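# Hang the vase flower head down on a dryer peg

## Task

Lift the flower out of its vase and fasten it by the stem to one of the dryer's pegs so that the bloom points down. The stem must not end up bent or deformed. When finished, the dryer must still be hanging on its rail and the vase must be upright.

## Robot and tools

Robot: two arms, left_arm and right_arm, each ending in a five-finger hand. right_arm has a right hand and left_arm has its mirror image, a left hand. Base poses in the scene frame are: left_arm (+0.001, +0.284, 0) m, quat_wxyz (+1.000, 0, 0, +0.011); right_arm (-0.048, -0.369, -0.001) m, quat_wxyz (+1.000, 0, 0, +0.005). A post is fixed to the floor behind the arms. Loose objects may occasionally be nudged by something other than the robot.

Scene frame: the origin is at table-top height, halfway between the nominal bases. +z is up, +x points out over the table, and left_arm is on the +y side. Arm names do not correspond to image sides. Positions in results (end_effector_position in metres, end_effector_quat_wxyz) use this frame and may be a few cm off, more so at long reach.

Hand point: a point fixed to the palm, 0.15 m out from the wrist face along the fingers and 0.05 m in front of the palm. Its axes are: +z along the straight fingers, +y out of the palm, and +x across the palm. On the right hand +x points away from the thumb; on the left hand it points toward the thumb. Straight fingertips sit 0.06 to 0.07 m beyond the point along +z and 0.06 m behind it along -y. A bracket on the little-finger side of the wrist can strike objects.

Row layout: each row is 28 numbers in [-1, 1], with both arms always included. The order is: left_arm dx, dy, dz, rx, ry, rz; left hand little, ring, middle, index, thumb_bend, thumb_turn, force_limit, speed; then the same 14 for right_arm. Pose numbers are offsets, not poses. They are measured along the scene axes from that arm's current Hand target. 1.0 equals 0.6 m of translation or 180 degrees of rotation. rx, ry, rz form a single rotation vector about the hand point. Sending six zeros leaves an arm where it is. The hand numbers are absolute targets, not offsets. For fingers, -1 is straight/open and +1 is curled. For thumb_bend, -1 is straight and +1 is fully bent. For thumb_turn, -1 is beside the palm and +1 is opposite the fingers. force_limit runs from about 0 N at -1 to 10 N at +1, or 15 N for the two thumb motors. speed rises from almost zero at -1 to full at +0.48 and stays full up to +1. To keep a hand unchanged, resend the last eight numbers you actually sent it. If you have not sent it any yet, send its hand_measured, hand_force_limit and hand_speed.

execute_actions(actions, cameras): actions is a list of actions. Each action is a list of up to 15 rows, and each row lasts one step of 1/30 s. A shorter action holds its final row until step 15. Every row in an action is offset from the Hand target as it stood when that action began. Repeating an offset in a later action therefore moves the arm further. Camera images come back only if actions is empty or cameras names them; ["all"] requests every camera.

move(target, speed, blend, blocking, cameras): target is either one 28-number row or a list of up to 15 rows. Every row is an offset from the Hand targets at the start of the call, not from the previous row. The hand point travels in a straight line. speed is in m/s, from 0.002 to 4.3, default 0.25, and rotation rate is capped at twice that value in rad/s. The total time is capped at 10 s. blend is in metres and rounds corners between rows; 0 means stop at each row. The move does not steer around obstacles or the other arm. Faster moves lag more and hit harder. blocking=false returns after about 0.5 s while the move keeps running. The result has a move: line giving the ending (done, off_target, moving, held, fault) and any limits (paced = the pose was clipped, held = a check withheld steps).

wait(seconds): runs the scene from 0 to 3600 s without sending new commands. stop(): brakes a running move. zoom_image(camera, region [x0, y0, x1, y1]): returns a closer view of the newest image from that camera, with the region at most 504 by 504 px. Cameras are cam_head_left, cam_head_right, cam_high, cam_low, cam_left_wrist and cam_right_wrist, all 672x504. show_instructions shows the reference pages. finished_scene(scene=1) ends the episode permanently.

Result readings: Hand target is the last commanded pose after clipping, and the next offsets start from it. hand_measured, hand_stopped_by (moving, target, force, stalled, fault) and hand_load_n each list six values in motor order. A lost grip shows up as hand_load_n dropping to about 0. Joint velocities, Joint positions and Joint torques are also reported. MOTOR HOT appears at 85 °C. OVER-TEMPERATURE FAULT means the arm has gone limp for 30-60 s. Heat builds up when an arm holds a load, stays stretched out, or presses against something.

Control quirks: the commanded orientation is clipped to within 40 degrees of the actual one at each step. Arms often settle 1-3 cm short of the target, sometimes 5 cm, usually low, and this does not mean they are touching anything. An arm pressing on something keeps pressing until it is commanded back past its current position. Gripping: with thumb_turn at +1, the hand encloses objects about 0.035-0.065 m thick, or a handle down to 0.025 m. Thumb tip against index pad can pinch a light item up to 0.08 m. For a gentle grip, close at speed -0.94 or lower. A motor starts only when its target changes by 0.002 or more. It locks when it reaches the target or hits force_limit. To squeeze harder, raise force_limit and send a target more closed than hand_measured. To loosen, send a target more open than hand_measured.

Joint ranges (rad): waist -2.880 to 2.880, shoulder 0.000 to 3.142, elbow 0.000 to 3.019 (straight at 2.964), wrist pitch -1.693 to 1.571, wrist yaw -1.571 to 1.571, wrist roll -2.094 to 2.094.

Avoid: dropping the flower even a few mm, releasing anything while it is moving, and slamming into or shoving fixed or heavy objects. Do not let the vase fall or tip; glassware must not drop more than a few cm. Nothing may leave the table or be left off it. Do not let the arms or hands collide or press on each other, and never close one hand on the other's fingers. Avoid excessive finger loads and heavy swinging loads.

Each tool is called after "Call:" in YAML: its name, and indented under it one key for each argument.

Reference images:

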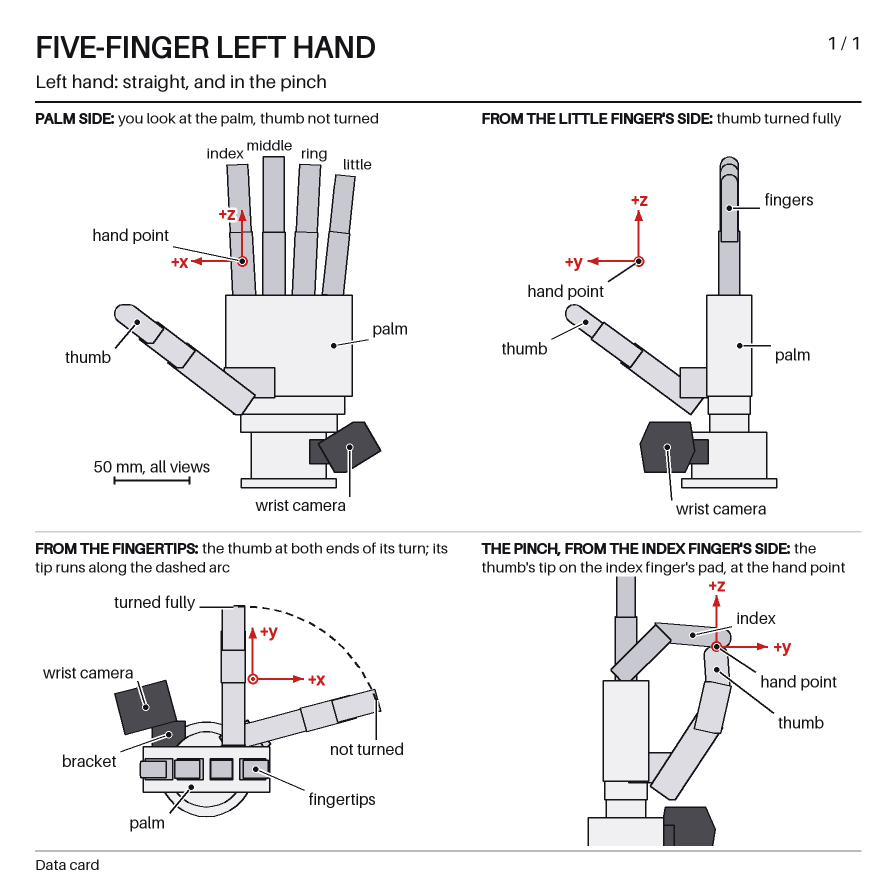

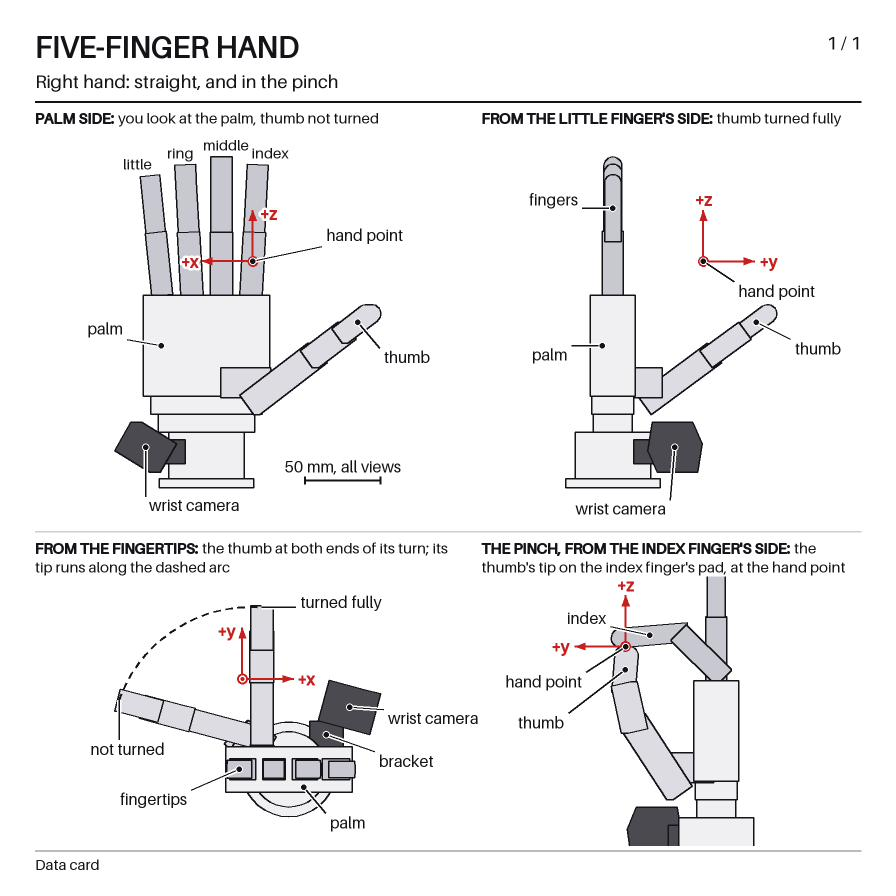

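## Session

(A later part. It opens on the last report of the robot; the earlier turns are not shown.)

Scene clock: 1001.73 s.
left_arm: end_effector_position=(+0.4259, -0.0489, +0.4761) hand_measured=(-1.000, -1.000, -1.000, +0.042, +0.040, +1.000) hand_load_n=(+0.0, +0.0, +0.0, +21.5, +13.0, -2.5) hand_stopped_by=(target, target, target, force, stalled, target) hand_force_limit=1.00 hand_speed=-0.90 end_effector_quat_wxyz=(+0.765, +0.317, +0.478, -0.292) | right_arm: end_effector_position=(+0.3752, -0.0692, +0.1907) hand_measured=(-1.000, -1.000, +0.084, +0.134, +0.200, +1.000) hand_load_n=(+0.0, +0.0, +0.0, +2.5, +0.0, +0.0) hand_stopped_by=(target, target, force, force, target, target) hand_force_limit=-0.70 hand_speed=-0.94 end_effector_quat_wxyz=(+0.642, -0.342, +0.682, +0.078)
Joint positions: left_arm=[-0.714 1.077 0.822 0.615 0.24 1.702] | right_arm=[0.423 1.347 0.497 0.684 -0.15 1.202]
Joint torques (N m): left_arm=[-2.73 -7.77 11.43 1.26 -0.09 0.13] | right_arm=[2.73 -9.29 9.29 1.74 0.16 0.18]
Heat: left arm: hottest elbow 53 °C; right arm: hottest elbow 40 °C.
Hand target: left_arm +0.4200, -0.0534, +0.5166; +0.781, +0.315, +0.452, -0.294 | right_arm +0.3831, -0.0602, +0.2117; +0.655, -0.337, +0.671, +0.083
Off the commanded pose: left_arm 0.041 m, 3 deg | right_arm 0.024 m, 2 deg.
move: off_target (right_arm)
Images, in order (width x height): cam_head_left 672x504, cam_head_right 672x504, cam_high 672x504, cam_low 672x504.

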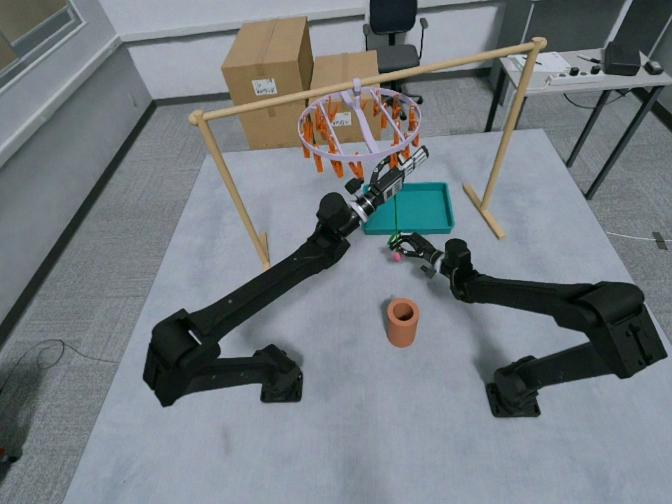

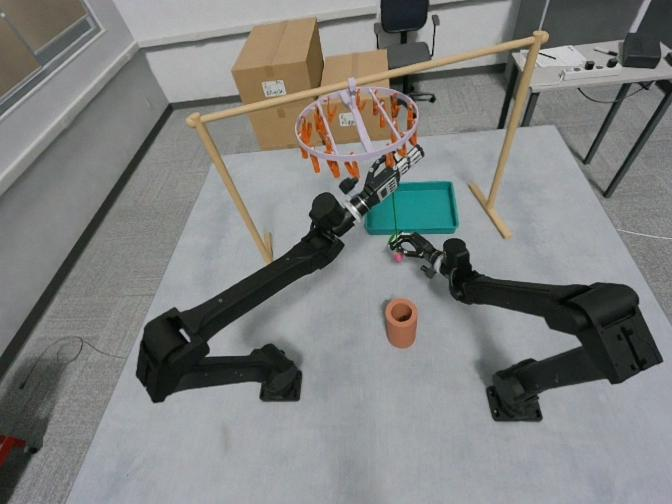

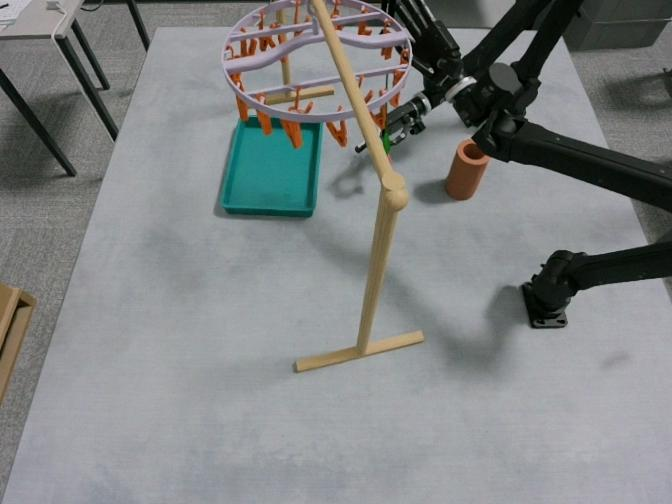

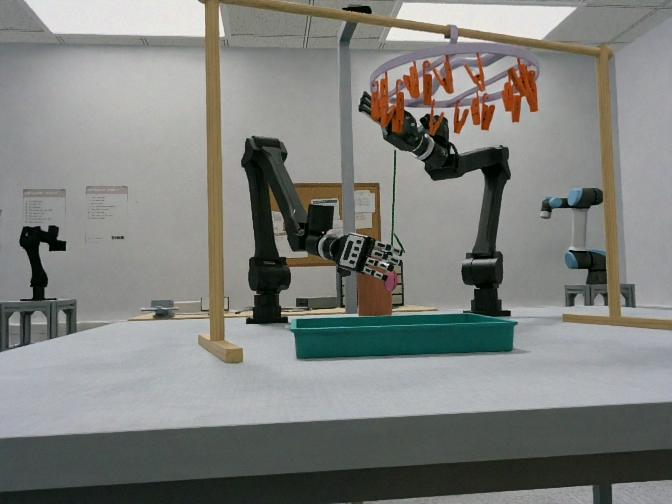

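Call:
move:
  target: [0,0,0,0,0,0,-1,-1,-1,0.1,0.05,1,1.0,-0.9,0.005,0.006,0.033,0,0,0,-1,-1,0.4,0.4,0.2,1,-0.7,-0.94]
  speed: 0.05
  cameras: ["cam_head_left","cam_low","cam_high","cam_left_wrist","cam_right_wrist"]

Call:
zoom_image:
  camera: "cam_low"
  region: [380, 100, 420, 160]

Call:
zoom_image:
  camera: "cam_high"
  region: [360, 20, 430, 90]

Call:
zoom_image:
  camera: "cam_left_wrist"
  region: [270, 170, 470, 370]

Scene clock: 1017.57 s.
left_arm: end_effector_position=(+0.4259, -0.0489, +0.4761) hand_measured=(-1.000, -1.000, -1.000, +0.042, +0.040, +1.000) hand_load_n=(+0.0, +0.0, +0.0, +21.5, +13.0, -2.5) hand_stopped_by=(target, target, target, force, stalled, target) hand_force_limit=1.00 hand_speed=-0.90 end_effector_quat_wxyz=(+0.765, +0.317, +0.478, -0.292) | right_arm: end_effector_position=(+0.3791, -0.0662, +0.2100) hand_measured=(-1.000, -1.000, +0.084, +0.134, +0.200, +1.000) hand_load_n=(+0.0, +0.0, +0.0, +2.5, +0.0, +0.0) hand_stopped_by=(target, target, force, force, target, target) hand_force_limit=-0.70 hand_speed=-0.94 end_effector_quat_wxyz=(+0.642, -0.341, +0.682, +0.077)
Joint positions: left_arm=[-0.714 1.077 0.822 0.615 0.24 1.702] | right_arm=[0.427 1.304 0.53 0.608 -0.144 1.203]
Joint torques (N m): left_arm=[-2.73 -7.82 11.43 1.26 -0.08 0.13] | right_arm=[2.84 -8.94 9.8 1.73 0.16 0.18]
Heat: left arm: hottest elbow 53 °C; right arm: hottest elbow 41 °C.
Hand target: left_arm +0.4200, -0.0534, +0.5166; +0.781, +0.315, +0.452, -0.294 | right_arm +0.3861, -0.0567, +0.2314; +0.655, -0.337, +0.671, +0.083
Off the commanded pose: left_arm 0.041 m, 3 deg | right_arm 0.025 m, 2 deg.
move: off_target (right_arm)
Images, in order (width x height): cam_head_left 672x504, cam_high 672x504, cam_low 672x504, cam_left_wrist 672x504, cam_right_wrist 672x504.

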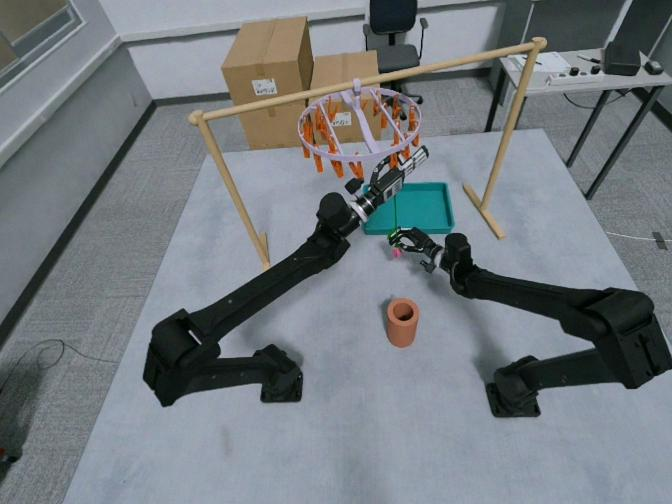

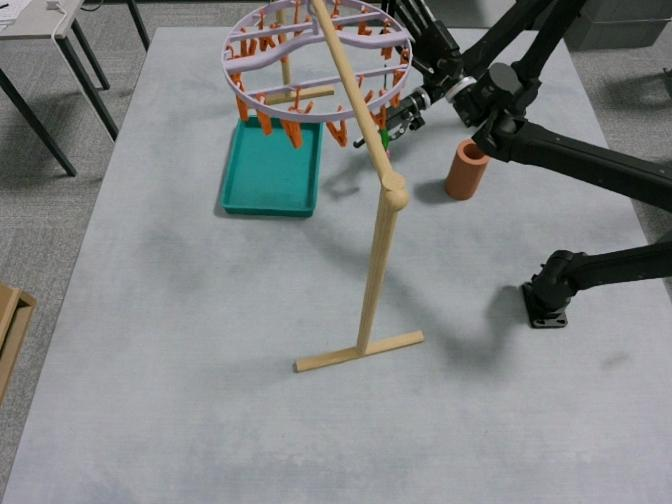

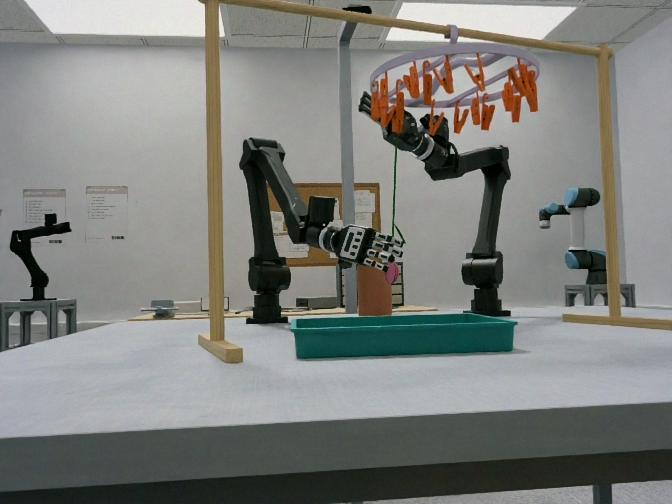

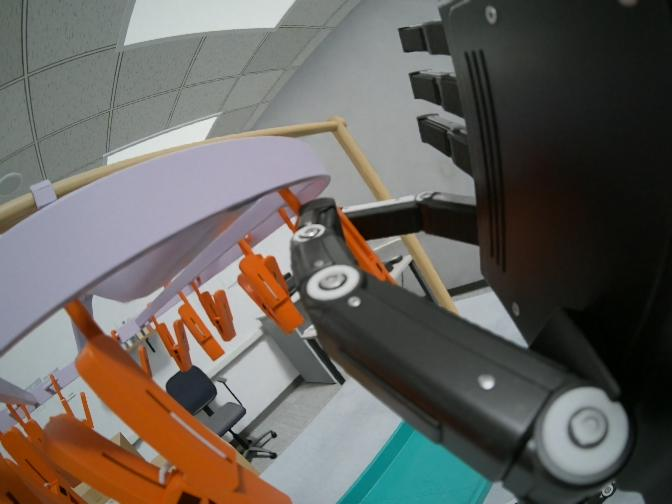

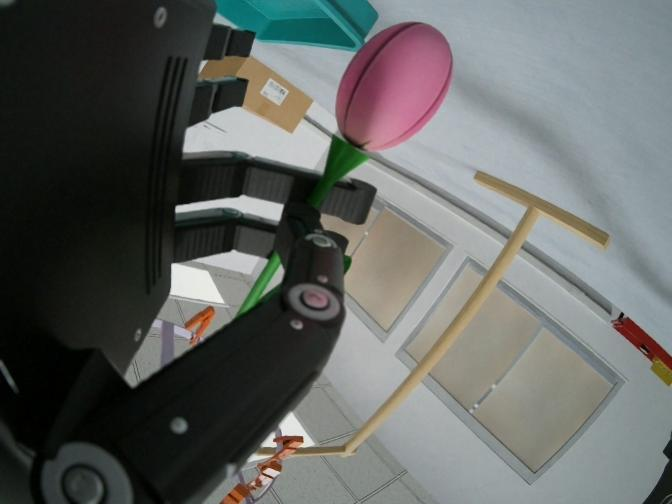

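Scaled by 8.400 from the camera's image (finer frame: 960x720).

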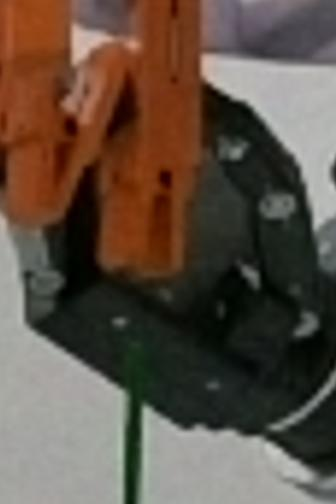

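Scaled by 7.200 from the camera's image (finer frame: 960x720).

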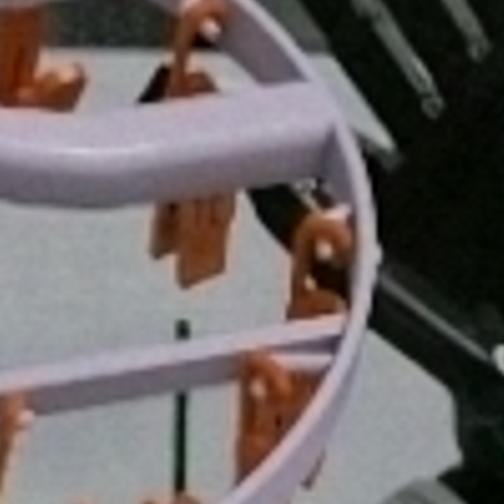

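Scaled by 2.520 from the camera's image (finer frame: 960x720).

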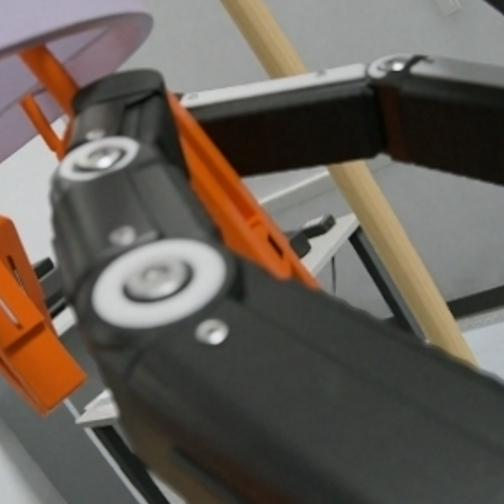

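Call:
move:
  target: [0,0,0,0,0,0,-1,-1,-1,0.1,0.05,1,1.0,-0.9,-0.001,0.005,0.018,0,0,0,-1,-1,0.4,0.4,0.2,1,-0.7,-0.94]
  speed: 0.04
  cameras: ["cam_head_left","cam_low","cam_high"]

Call:
zoom_image:
  camera: "cam_low"
  region: [380, 110, 416, 146]

Call:
zoom_image:
  camera: "cam_high"
  region: [370, 40, 406, 76]

Scene clock: 1035.17 s.
left_arm: end_effector_position=(+0.4259, -0.0489, +0.4761) hand_measured=(-1.000, -1.000, -1.000, +0.042, +0.040, +1.000) hand_load_n=(+0.0, +0.0, +0.5, +21.5, +13.0, -2.5) hand_stopped_by=(target, target, target, force, stalled, target) hand_force_limit=1.00 hand_speed=-0.90 end_effector_quat_wxyz=(+0.765, +0.317, +0.478, -0.292) | right_arm: end_effector_position=(+0.3784, -0.0630, +0.2188) hand_measured=(-1.000, -1.000, +0.084, +0.134, +0.200, +1.000) hand_load_n=(+0.0, +0.5, +0.5, +2.5, +0.5, +0.0) hand_stopped_by=(target, target, force, force, target, target) hand_force_limit=-0.70 hand_speed=-0.94 end_effector_quat_wxyz=(+0.641, -0.342, +0.683, +0.077)
Joint positions: left_arm=[-0.714 1.077 0.822 0.615 0.24 1.702] | right_arm=[0.436 1.28 0.544 0.568 -0.136 1.204]
Joint torques (N m): left_arm=[-2.73 -7.77 11.43 1.26 -0.09 0.14] | right_arm=[2.78 -8.88 10.14 1.7 0.17 0.18]
Heat: left arm: hottest elbow 54 °C; right arm: hottest elbow 42 °C.
Hand target: left_arm +0.4200, -0.0534, +0.5166; +0.781, +0.315, +0.452, -0.294 | right_arm +0.3855, -0.0536, +0.2422; +0.655, -0.337, +0.671, +0.083
Off the commanded pose: left_arm 0.041 m, 3 deg | right_arm 0.026 m, 2 deg.
move: off_target (right_arm)
Images, in order (width x height): cam_head_left 672x504, cam_high 672x504, cam_low 672x504.

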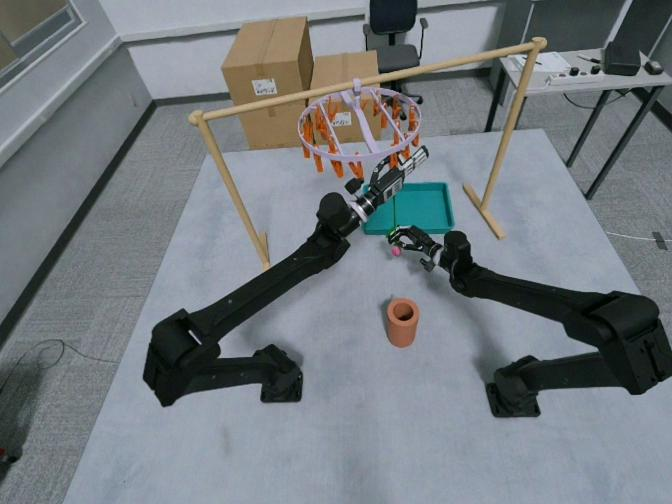

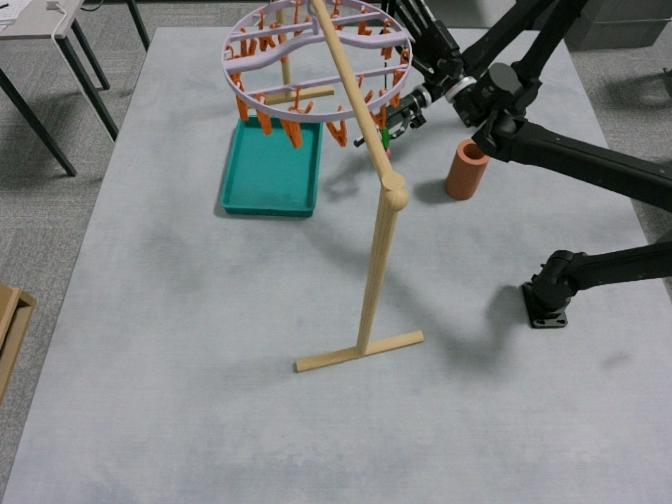

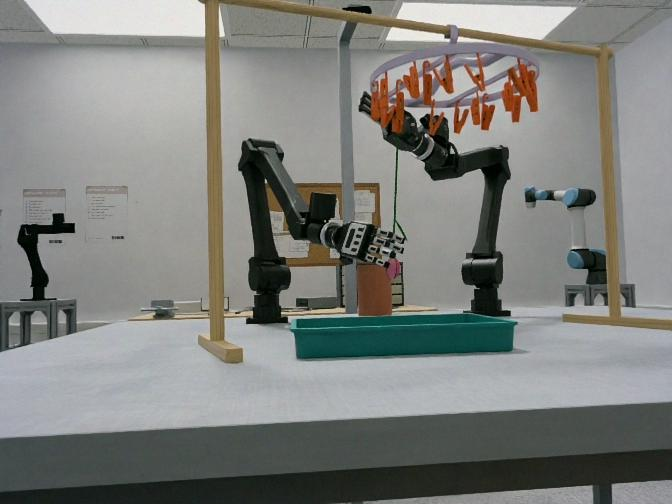

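Scaled by 14.000 from the camera's image (finer frame: 960x720).

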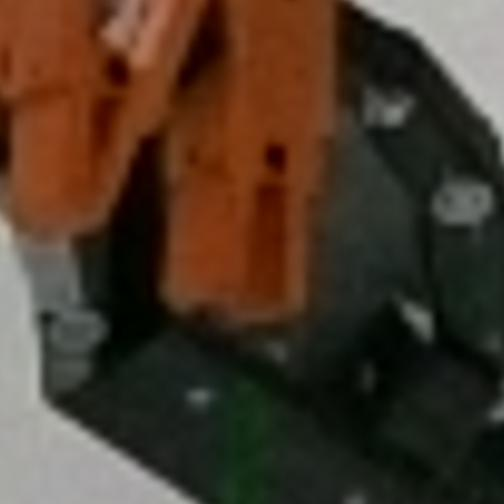

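Scaled by 14.000 from the camera's image (finer frame: 960x720).

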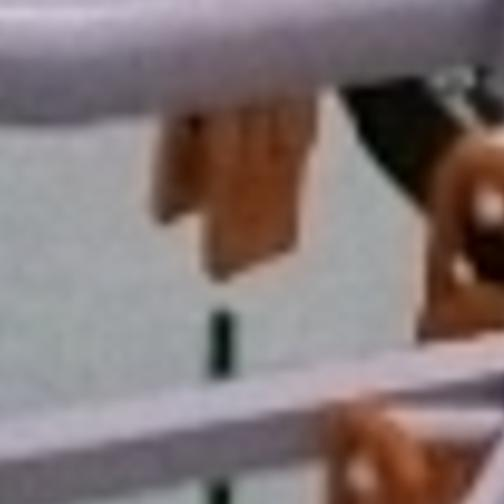

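Call:
wait:
  seconds: 0.1
  cameras: ["all"]

Call:
zoom_image:
  camera: "cam_left_wrist"
  region: [330, 200, 450, 320]

Call:
zoom_image:
  camera: "cam_head_right"
  region: [370, 150, 420, 200]

Call:
zoom_image:
  camera: "cam_head_left"
  region: [370, 150, 420, 200]

Call:
zoom_image:
  camera: "cam_low"
  region: [384, 90, 414, 150]

Scene clock: 1066.97 s.
left_arm: end_effector_position=(+0.4259, -0.0489, +0.4761) hand_measured=(-1.000, -1.000, -1.000, +0.042, +0.040, +1.000) hand_load_n=(+0.0, +0.0, +0.0, +21.5, +13.0, -2.5) hand_stopped_by=(target, target, target, force, stalled, target) hand_force_limit=1.00 hand_speed=-0.90 end_effector_quat_wxyz=(+0.765, +0.317, +0.478, -0.292) | right_arm: end_effector_position=(+0.3784, -0.0630, +0.2187) hand_measured=(-1.000, -1.000, +0.084, +0.134, +0.200, +1.000) hand_load_n=(+0.0, +0.0, +0.5, +2.5, +0.5, +0.0) hand_stopped_by=(target, target, force, force, target, target) hand_force_limit=-0.70 hand_speed=-0.94 end_effector_quat_wxyz=(+0.641, -0.342, +0.683, +0.077)
Joint positions: left_arm=[-0.714 1.077 0.822 0.615 0.24 1.702] | right_arm=[0.436 1.28 0.544 0.567 -0.136 1.204]
Joint torques (N m): left_arm=[-2.78 -7.82 11.41 1.26 -0.09 0.13] | right_arm=[2.78 -9 10.14 1.72 0.16 0.18]
Heat: left arm: hottest elbow 54 °C; right arm: hottest elbow 41 °C.
Hand target: left_arm +0.4200, -0.0534, +0.5166; +0.781, +0.315, +0.452, -0.294 | right_arm +0.3855, -0.0536, +0.2422; +0.655, -0.337, +0.671, +0.083
Off the commanded pose: left_arm 0.041 m, 3 deg | right_arm 0.026 m, 2 deg.
wait: 0.10 s; at rest from the start

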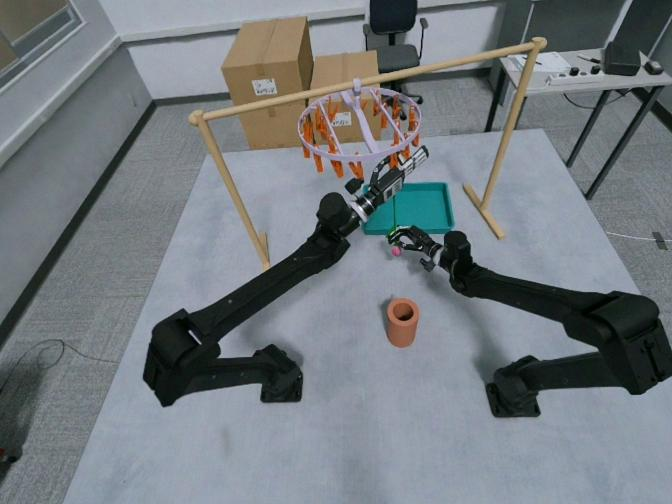

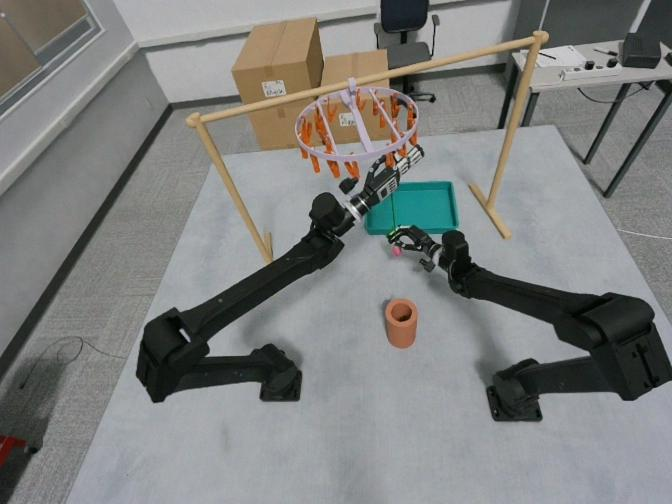

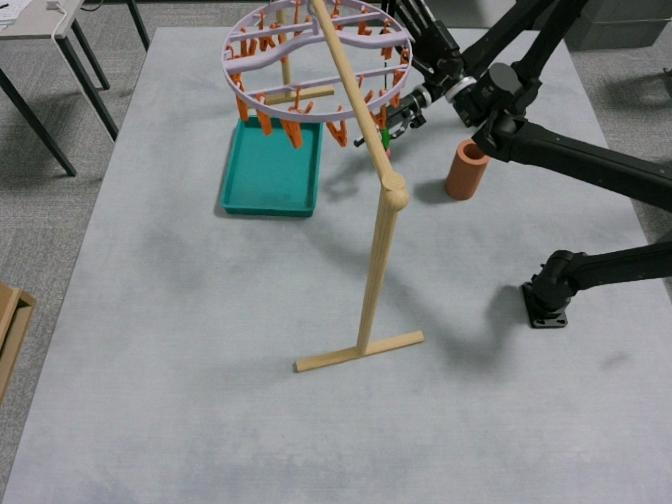

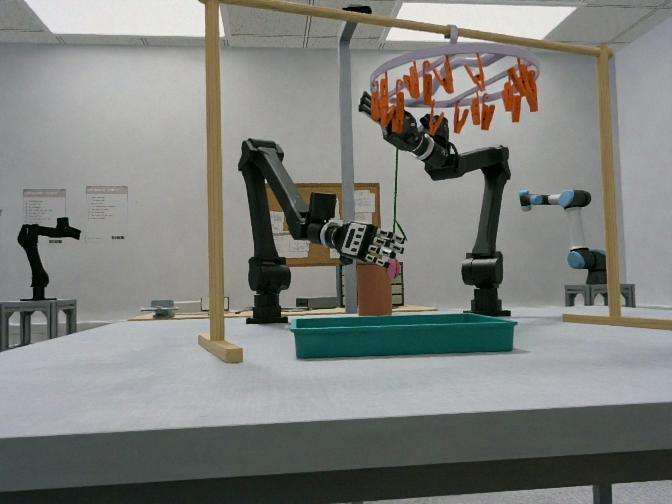

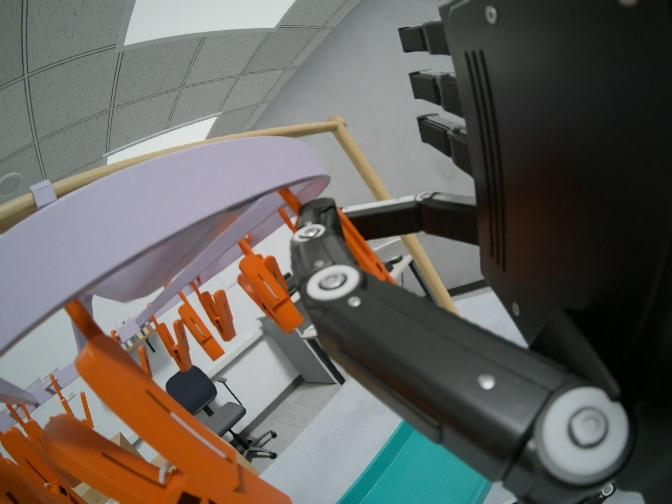

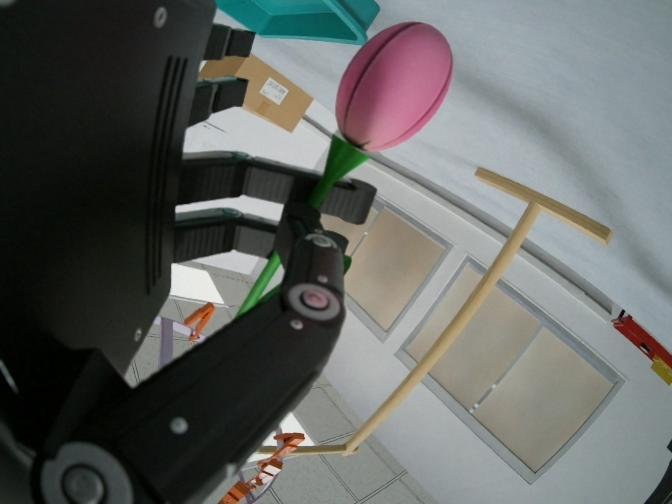

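Scaled by 4.200 from the camera's image (finer frame: 960x720).

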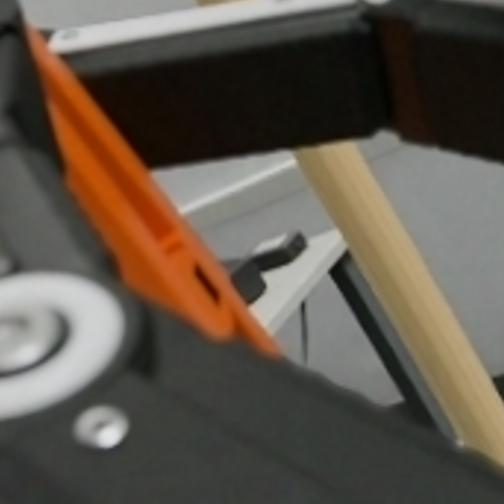

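Scaled by 10.080 from the camera's image (finer frame: 960x720).

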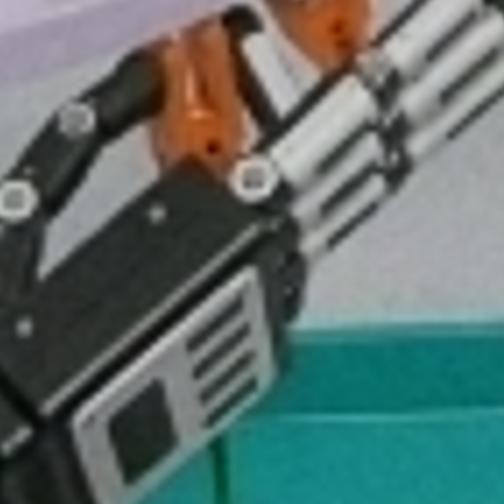

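Scaled by 10.080 from the camera's image (finer frame: 960x720).

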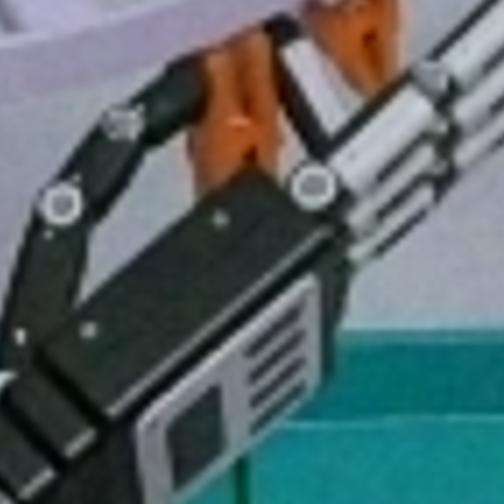

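Scaled by 8.400 from the camera's image (finer frame: 960x720).

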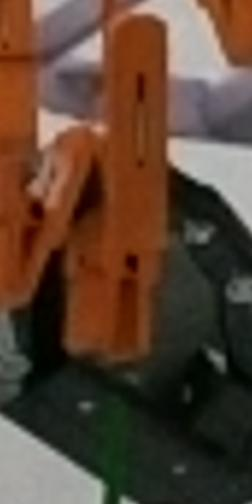

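Call:
move:
  target: [0,0,0,0,0,0,-1,-1,-1,0.1,0.05,1,1.0,-0.9,-0.001,0,0.013,0,0,0,-1,-1,0.4,0.4,0.2,1,-0.7,-0.94]
  speed: 0.03
  cameras: ["cam_head_left","cam_low","cam_high"]

Call:
zoom_image:
  camera: "cam_low"
  region: [380, 110, 416, 146]

Call:
zoom_image:
  camera: "cam_high"
  region: [370, 40, 406, 76]

Scene clock: 1086.57 s.
left_arm: end_effector_position=(+0.4259, -0.0489, +0.4761) hand_measured=(-1.000, -1.000, -1.000, +0.042, +0.040, +1.000) hand_load_n=(+0.0, +0.0, +0.0, +21.5, +13.0, -2.5) hand_stopped_by=(target, target, target, force, stalled, target) hand_force_limit=1.00 hand_speed=-0.90 end_effector_quat_wxyz=(+0.765, +0.317, +0.478, -0.292) | right_arm: end_effector_position=(+0.3779, -0.0632, +0.2251) hand_measured=(-1.000, -1.000, +0.084, +0.134, +0.200, +1.000) hand_load_n=(+0.0, +0.0, +0.0, +2.5, +0.0, +0.0) hand_stopped_by=(target, target, force, force, target, target) hand_force_limit=-0.70 hand_speed=-0.94 end_effector_quat_wxyz=(+0.640, -0.342, +0.684, +0.077)
Joint positions: left_arm=[-0.714 1.077 0.822 0.615 0.24 1.702] | right_arm=[0.437 1.261 0.552 0.538 -0.135 1.204]
Joint torques (N m): left_arm=[-2.73 -7.82 11.43 1.26 -0.09 0.13] | right_arm=[2.84 -8.94 10.37 1.74 0.16 0.18]
Heat: left arm: hottest elbow 54 °C; right arm: hottest elbow 42 °C.
Hand target: left_arm +0.4200, -0.0534, +0.5166; +0.781, +0.315, +0.452, -0.294 | right_arm +0.3848, -0.0536, +0.2501; +0.655, -0.337, +0.671, +0.083
Off the commanded pose: left_arm 0.041 m, 3 deg | right_arm 0.028 m, 2 deg.
move: off_target (right_arm)
Images, in order (width x height): cam_head_left 672x504, cam_high 672x504, cam_low 672x504.

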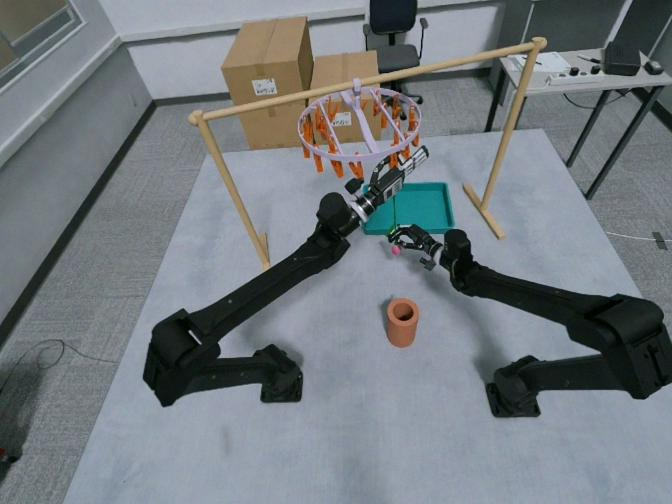

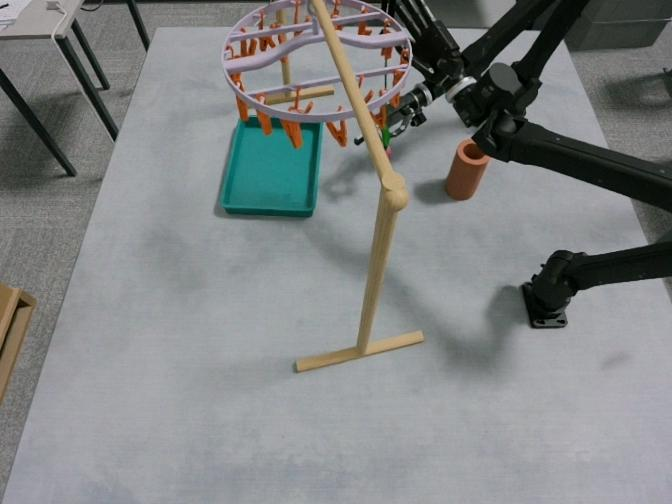

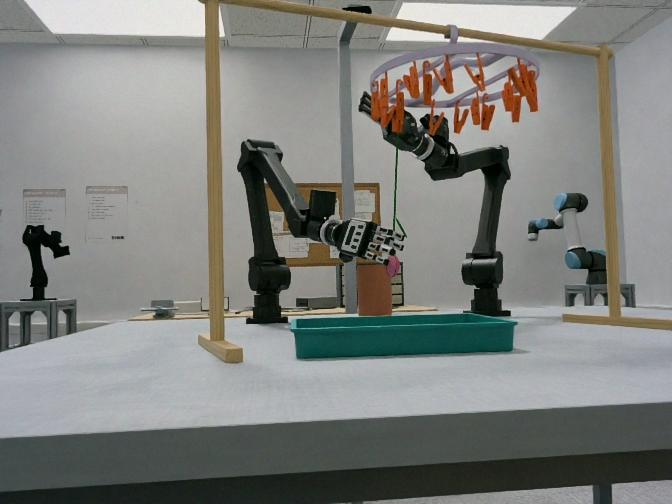

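Scaled by 14.000 from the camera's image (finer frame: 960x720).

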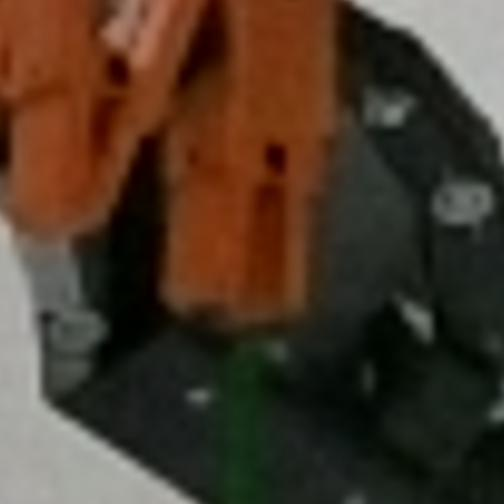

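Scaled by 14.000 from the camera's image (finer frame: 960x720).

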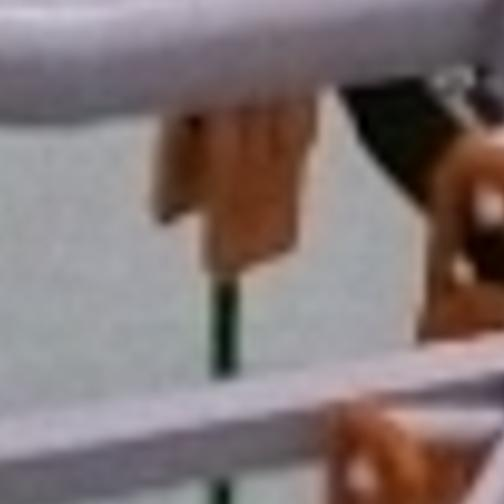

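Call:
move:
  target: [0,0,0,0,0,0,-1,-1,-1,0.1,0.05,1,1.0,-0.9,0.0025,-0.02,0,0,0,0,-1,-1,0.4,0.4,0.2,1,-0.7,-0.94]
  speed: 0.03
  cameras: ["cam_head_left","cam_low","cam_high"]

Call:
zoom_image:
  camera: "cam_low"
  region: [380, 110, 416, 146]

Call:
zoom_image:
  camera: "cam_high"
  region: [370, 40, 406, 76]

Scene clock: 1137.23 s.
left_arm: end_effector_position=(+0.4259, -0.0489, +0.4761) hand_measured=(-1.000, -1.000, -1.000, +0.042, +0.040, +1.000) hand_load_n=(+0.0, +0.0, +0.0, +22.0, +12.5, -2.5) hand_stopped_by=(target, target, target, force, stalled, target) hand_force_limit=1.00 hand_speed=-0.90 end_effector_quat_wxyz=(+0.765, +0.317, +0.478, -0.292) | right_arm: end_effector_position=(+0.3762, -0.0648, +0.2284) hand_measured=(-1.000, -1.000, +0.084, +0.134, +0.200, +1.000) hand_load_n=(+0.0, +0.0, +0.5, +2.5, +0.5, +0.0) hand_stopped_by=(target, target, force, force, target, target) hand_force_limit=-0.70 hand_speed=-0.94 end_effector_quat_wxyz=(+0.641, -0.345, +0.680, +0.084)
Joint positions: left_arm=[-0.714 1.077 0.822 0.615 0.24 1.702] | right_arm=[0.426 1.254 0.552 0.536 -0.161 1.204]
Joint torques (N m): left_arm=[-2.73 -7.77 11.41 1.26 -0.09 0.13] | right_arm=[0.97 -9 9.8 1.72 -0.07 0.12]
Heat: left arm: hottest elbow 55 °C; right arm: hottest elbow 45 °C.
Hand target: left_arm +0.4200, -0.0534, +0.5166; +0.781, +0.315, +0.452, -0.294 | right_arm +0.3864, -0.0656, +0.2500; +0.655, -0.337, +0.671, +0.083
Off the commanded pose: left_arm 0.041 m, 3 deg | right_arm 0.024 m, 2 deg.
move: off_target (right_arm)
Images, in order (width x height): cam_head_left 672x504, cam_high 672x504, cam_low 672x504.

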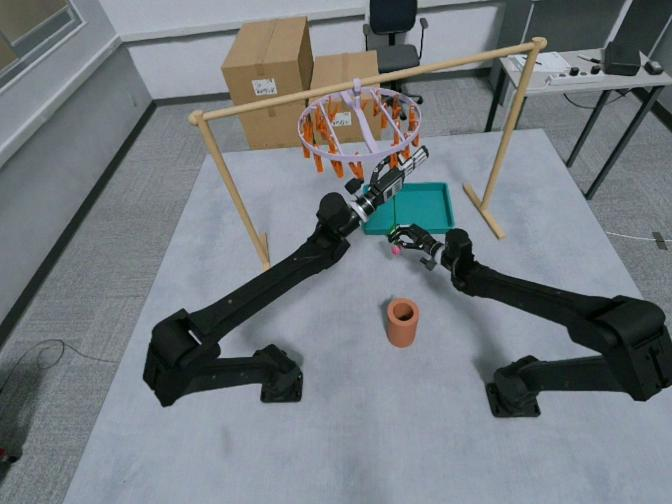

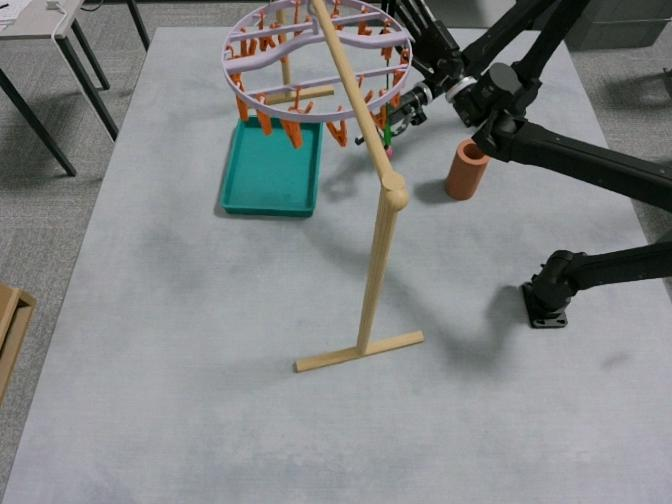

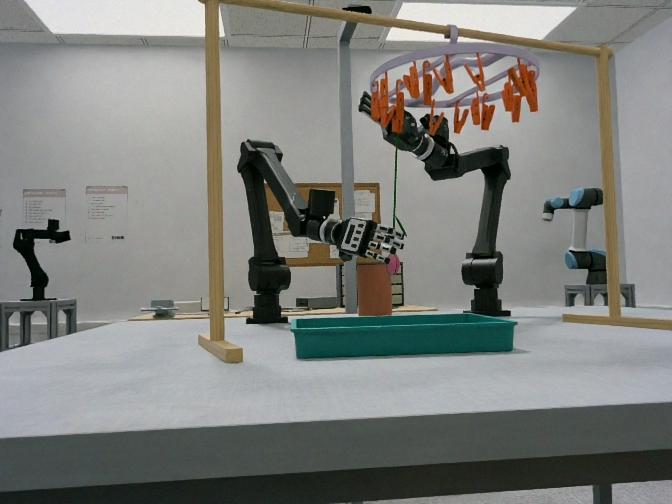

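Scaled by 14.000 from the camera's image (finer frame: 960x720).

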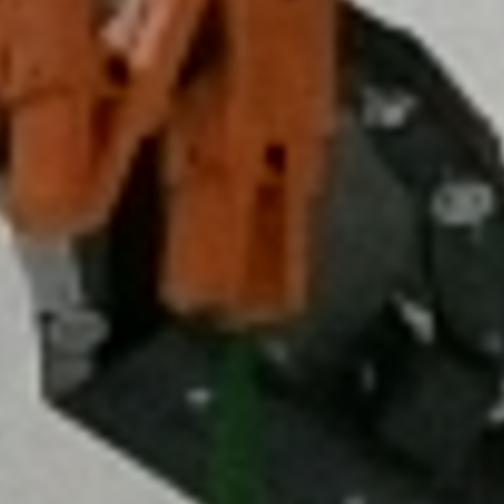

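Scaled by 14.000 from the camera's image (finer frame: 960x720).

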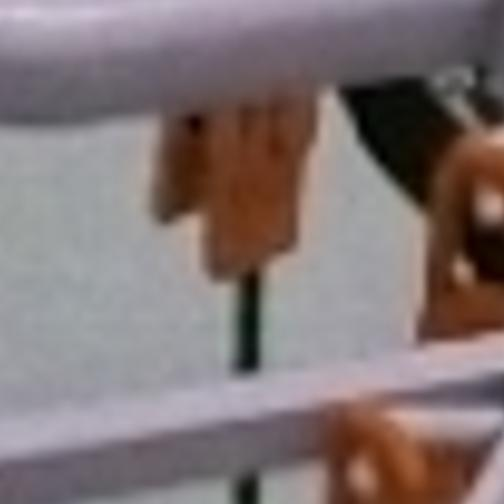

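Call:
move:
  target: [0,0,0,0,0,0,-1,-1,-1,0.1,0.05,1,1.0,-0.9,0.008,0.003,0.003,0,0,0,-1,-1,0.4,0.4,0.2,1,-0.7,-0.94]
  speed: 0.03
  cameras: ["cam_low","cam_high"]

Call:
zoom_image:
  camera: "cam_low"
  region: [380, 110, 416, 146]

Call:
zoom_image:
  camera: "cam_high"
  region: [370, 40, 406, 76]

Scene clock: 1154.80 s.
left_arm: end_effector_position=(+0.4259, -0.0489, +0.4761) hand_measured=(-1.000, -1.000, -1.000, +0.042, +0.040, +1.000) hand_load_n=(+0.0, +0.0, +0.0, +21.5, +13.0, -2.5) hand_stopped_by=(target, target, target, force, stalled, target) hand_force_limit=1.00 hand_speed=-0.90 end_effector_quat_wxyz=(+0.765, +0.317, +0.478, -0.292) | right_arm: end_effector_position=(+0.3772, -0.0643, +0.2300) hand_measured=(-1.000, -1.000, +0.084, +0.134, +0.200, +1.000) hand_load_n=(+0.0, +0.0, +0.5, +2.0, +0.0, +0.0) hand_stopped_by=(target, target, force, force, target, target) hand_force_limit=-0.70 hand_speed=-0.94 end_effector_quat_wxyz=(+0.642, -0.345, +0.680, +0.084)
Joint positions: left_arm=[-0.714 1.077 0.822 0.615 0.24 1.702] | right_arm=[0.426 1.254 0.557 0.531 -0.163 1.204]
Joint torques (N m): left_arm=[-2.67 -7.77 11.43 1.26 -0.09 0.13] | right_arm=[0.91 -8.12 10.54 1.72 -0.08 0.12]
Heat: left arm: hottest elbow 55 °C; right arm: hottest elbow 45 °C.
Hand target: left_arm +0.4200, -0.0534, +0.5166; +0.781, +0.315, +0.452, -0.294 | right_arm +0.3911, -0.0638, +0.2518; +0.655, -0.337, +0.671, +0.083
Off the commanded pose: left_arm 0.041 m, 3 deg | right_arm 0.026 m, 2 deg.
move: off_target (right_arm)
Images, in order (width x height): cam_high 672x504, cam_low 672x504.

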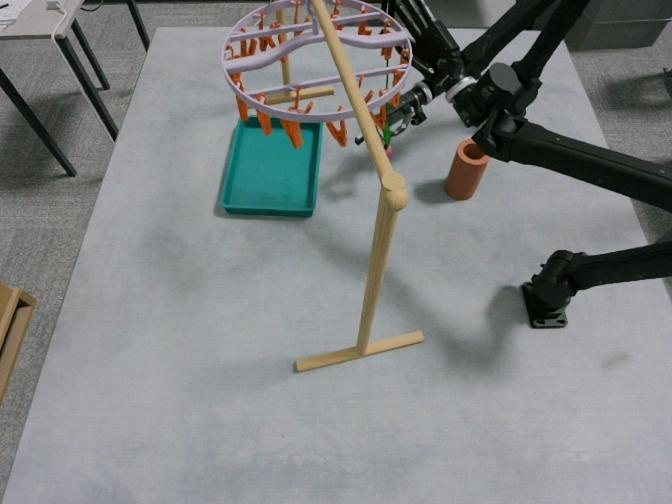

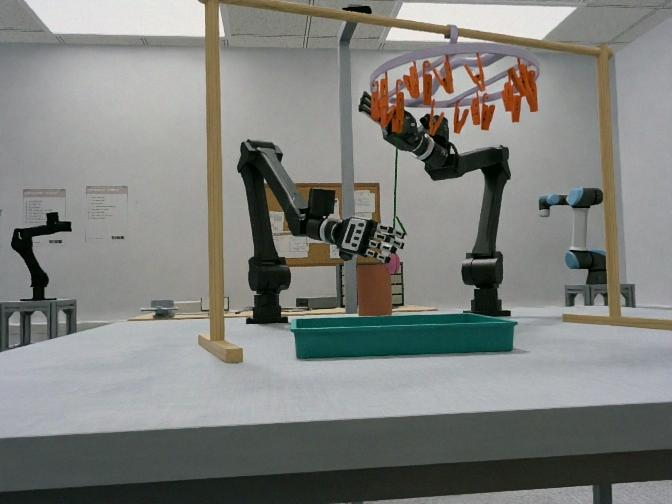

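Scaled by 14.000 from the camera's image (finer frame: 960x720).

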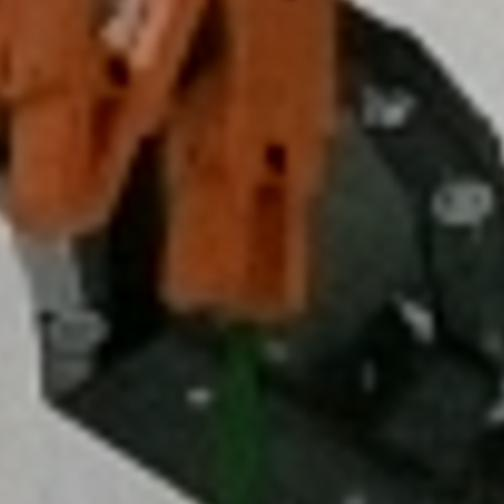

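Scaled by 14.000 from the camera's image (finer frame: 960x720).

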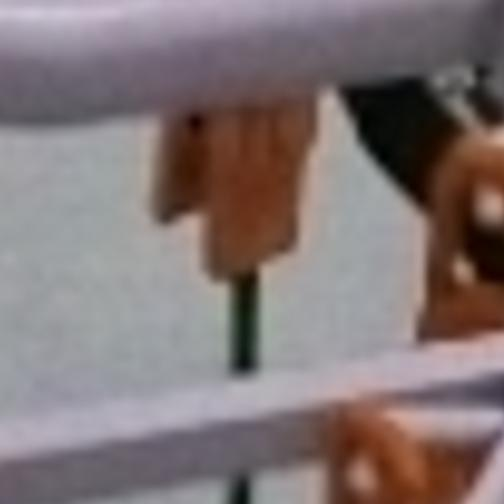

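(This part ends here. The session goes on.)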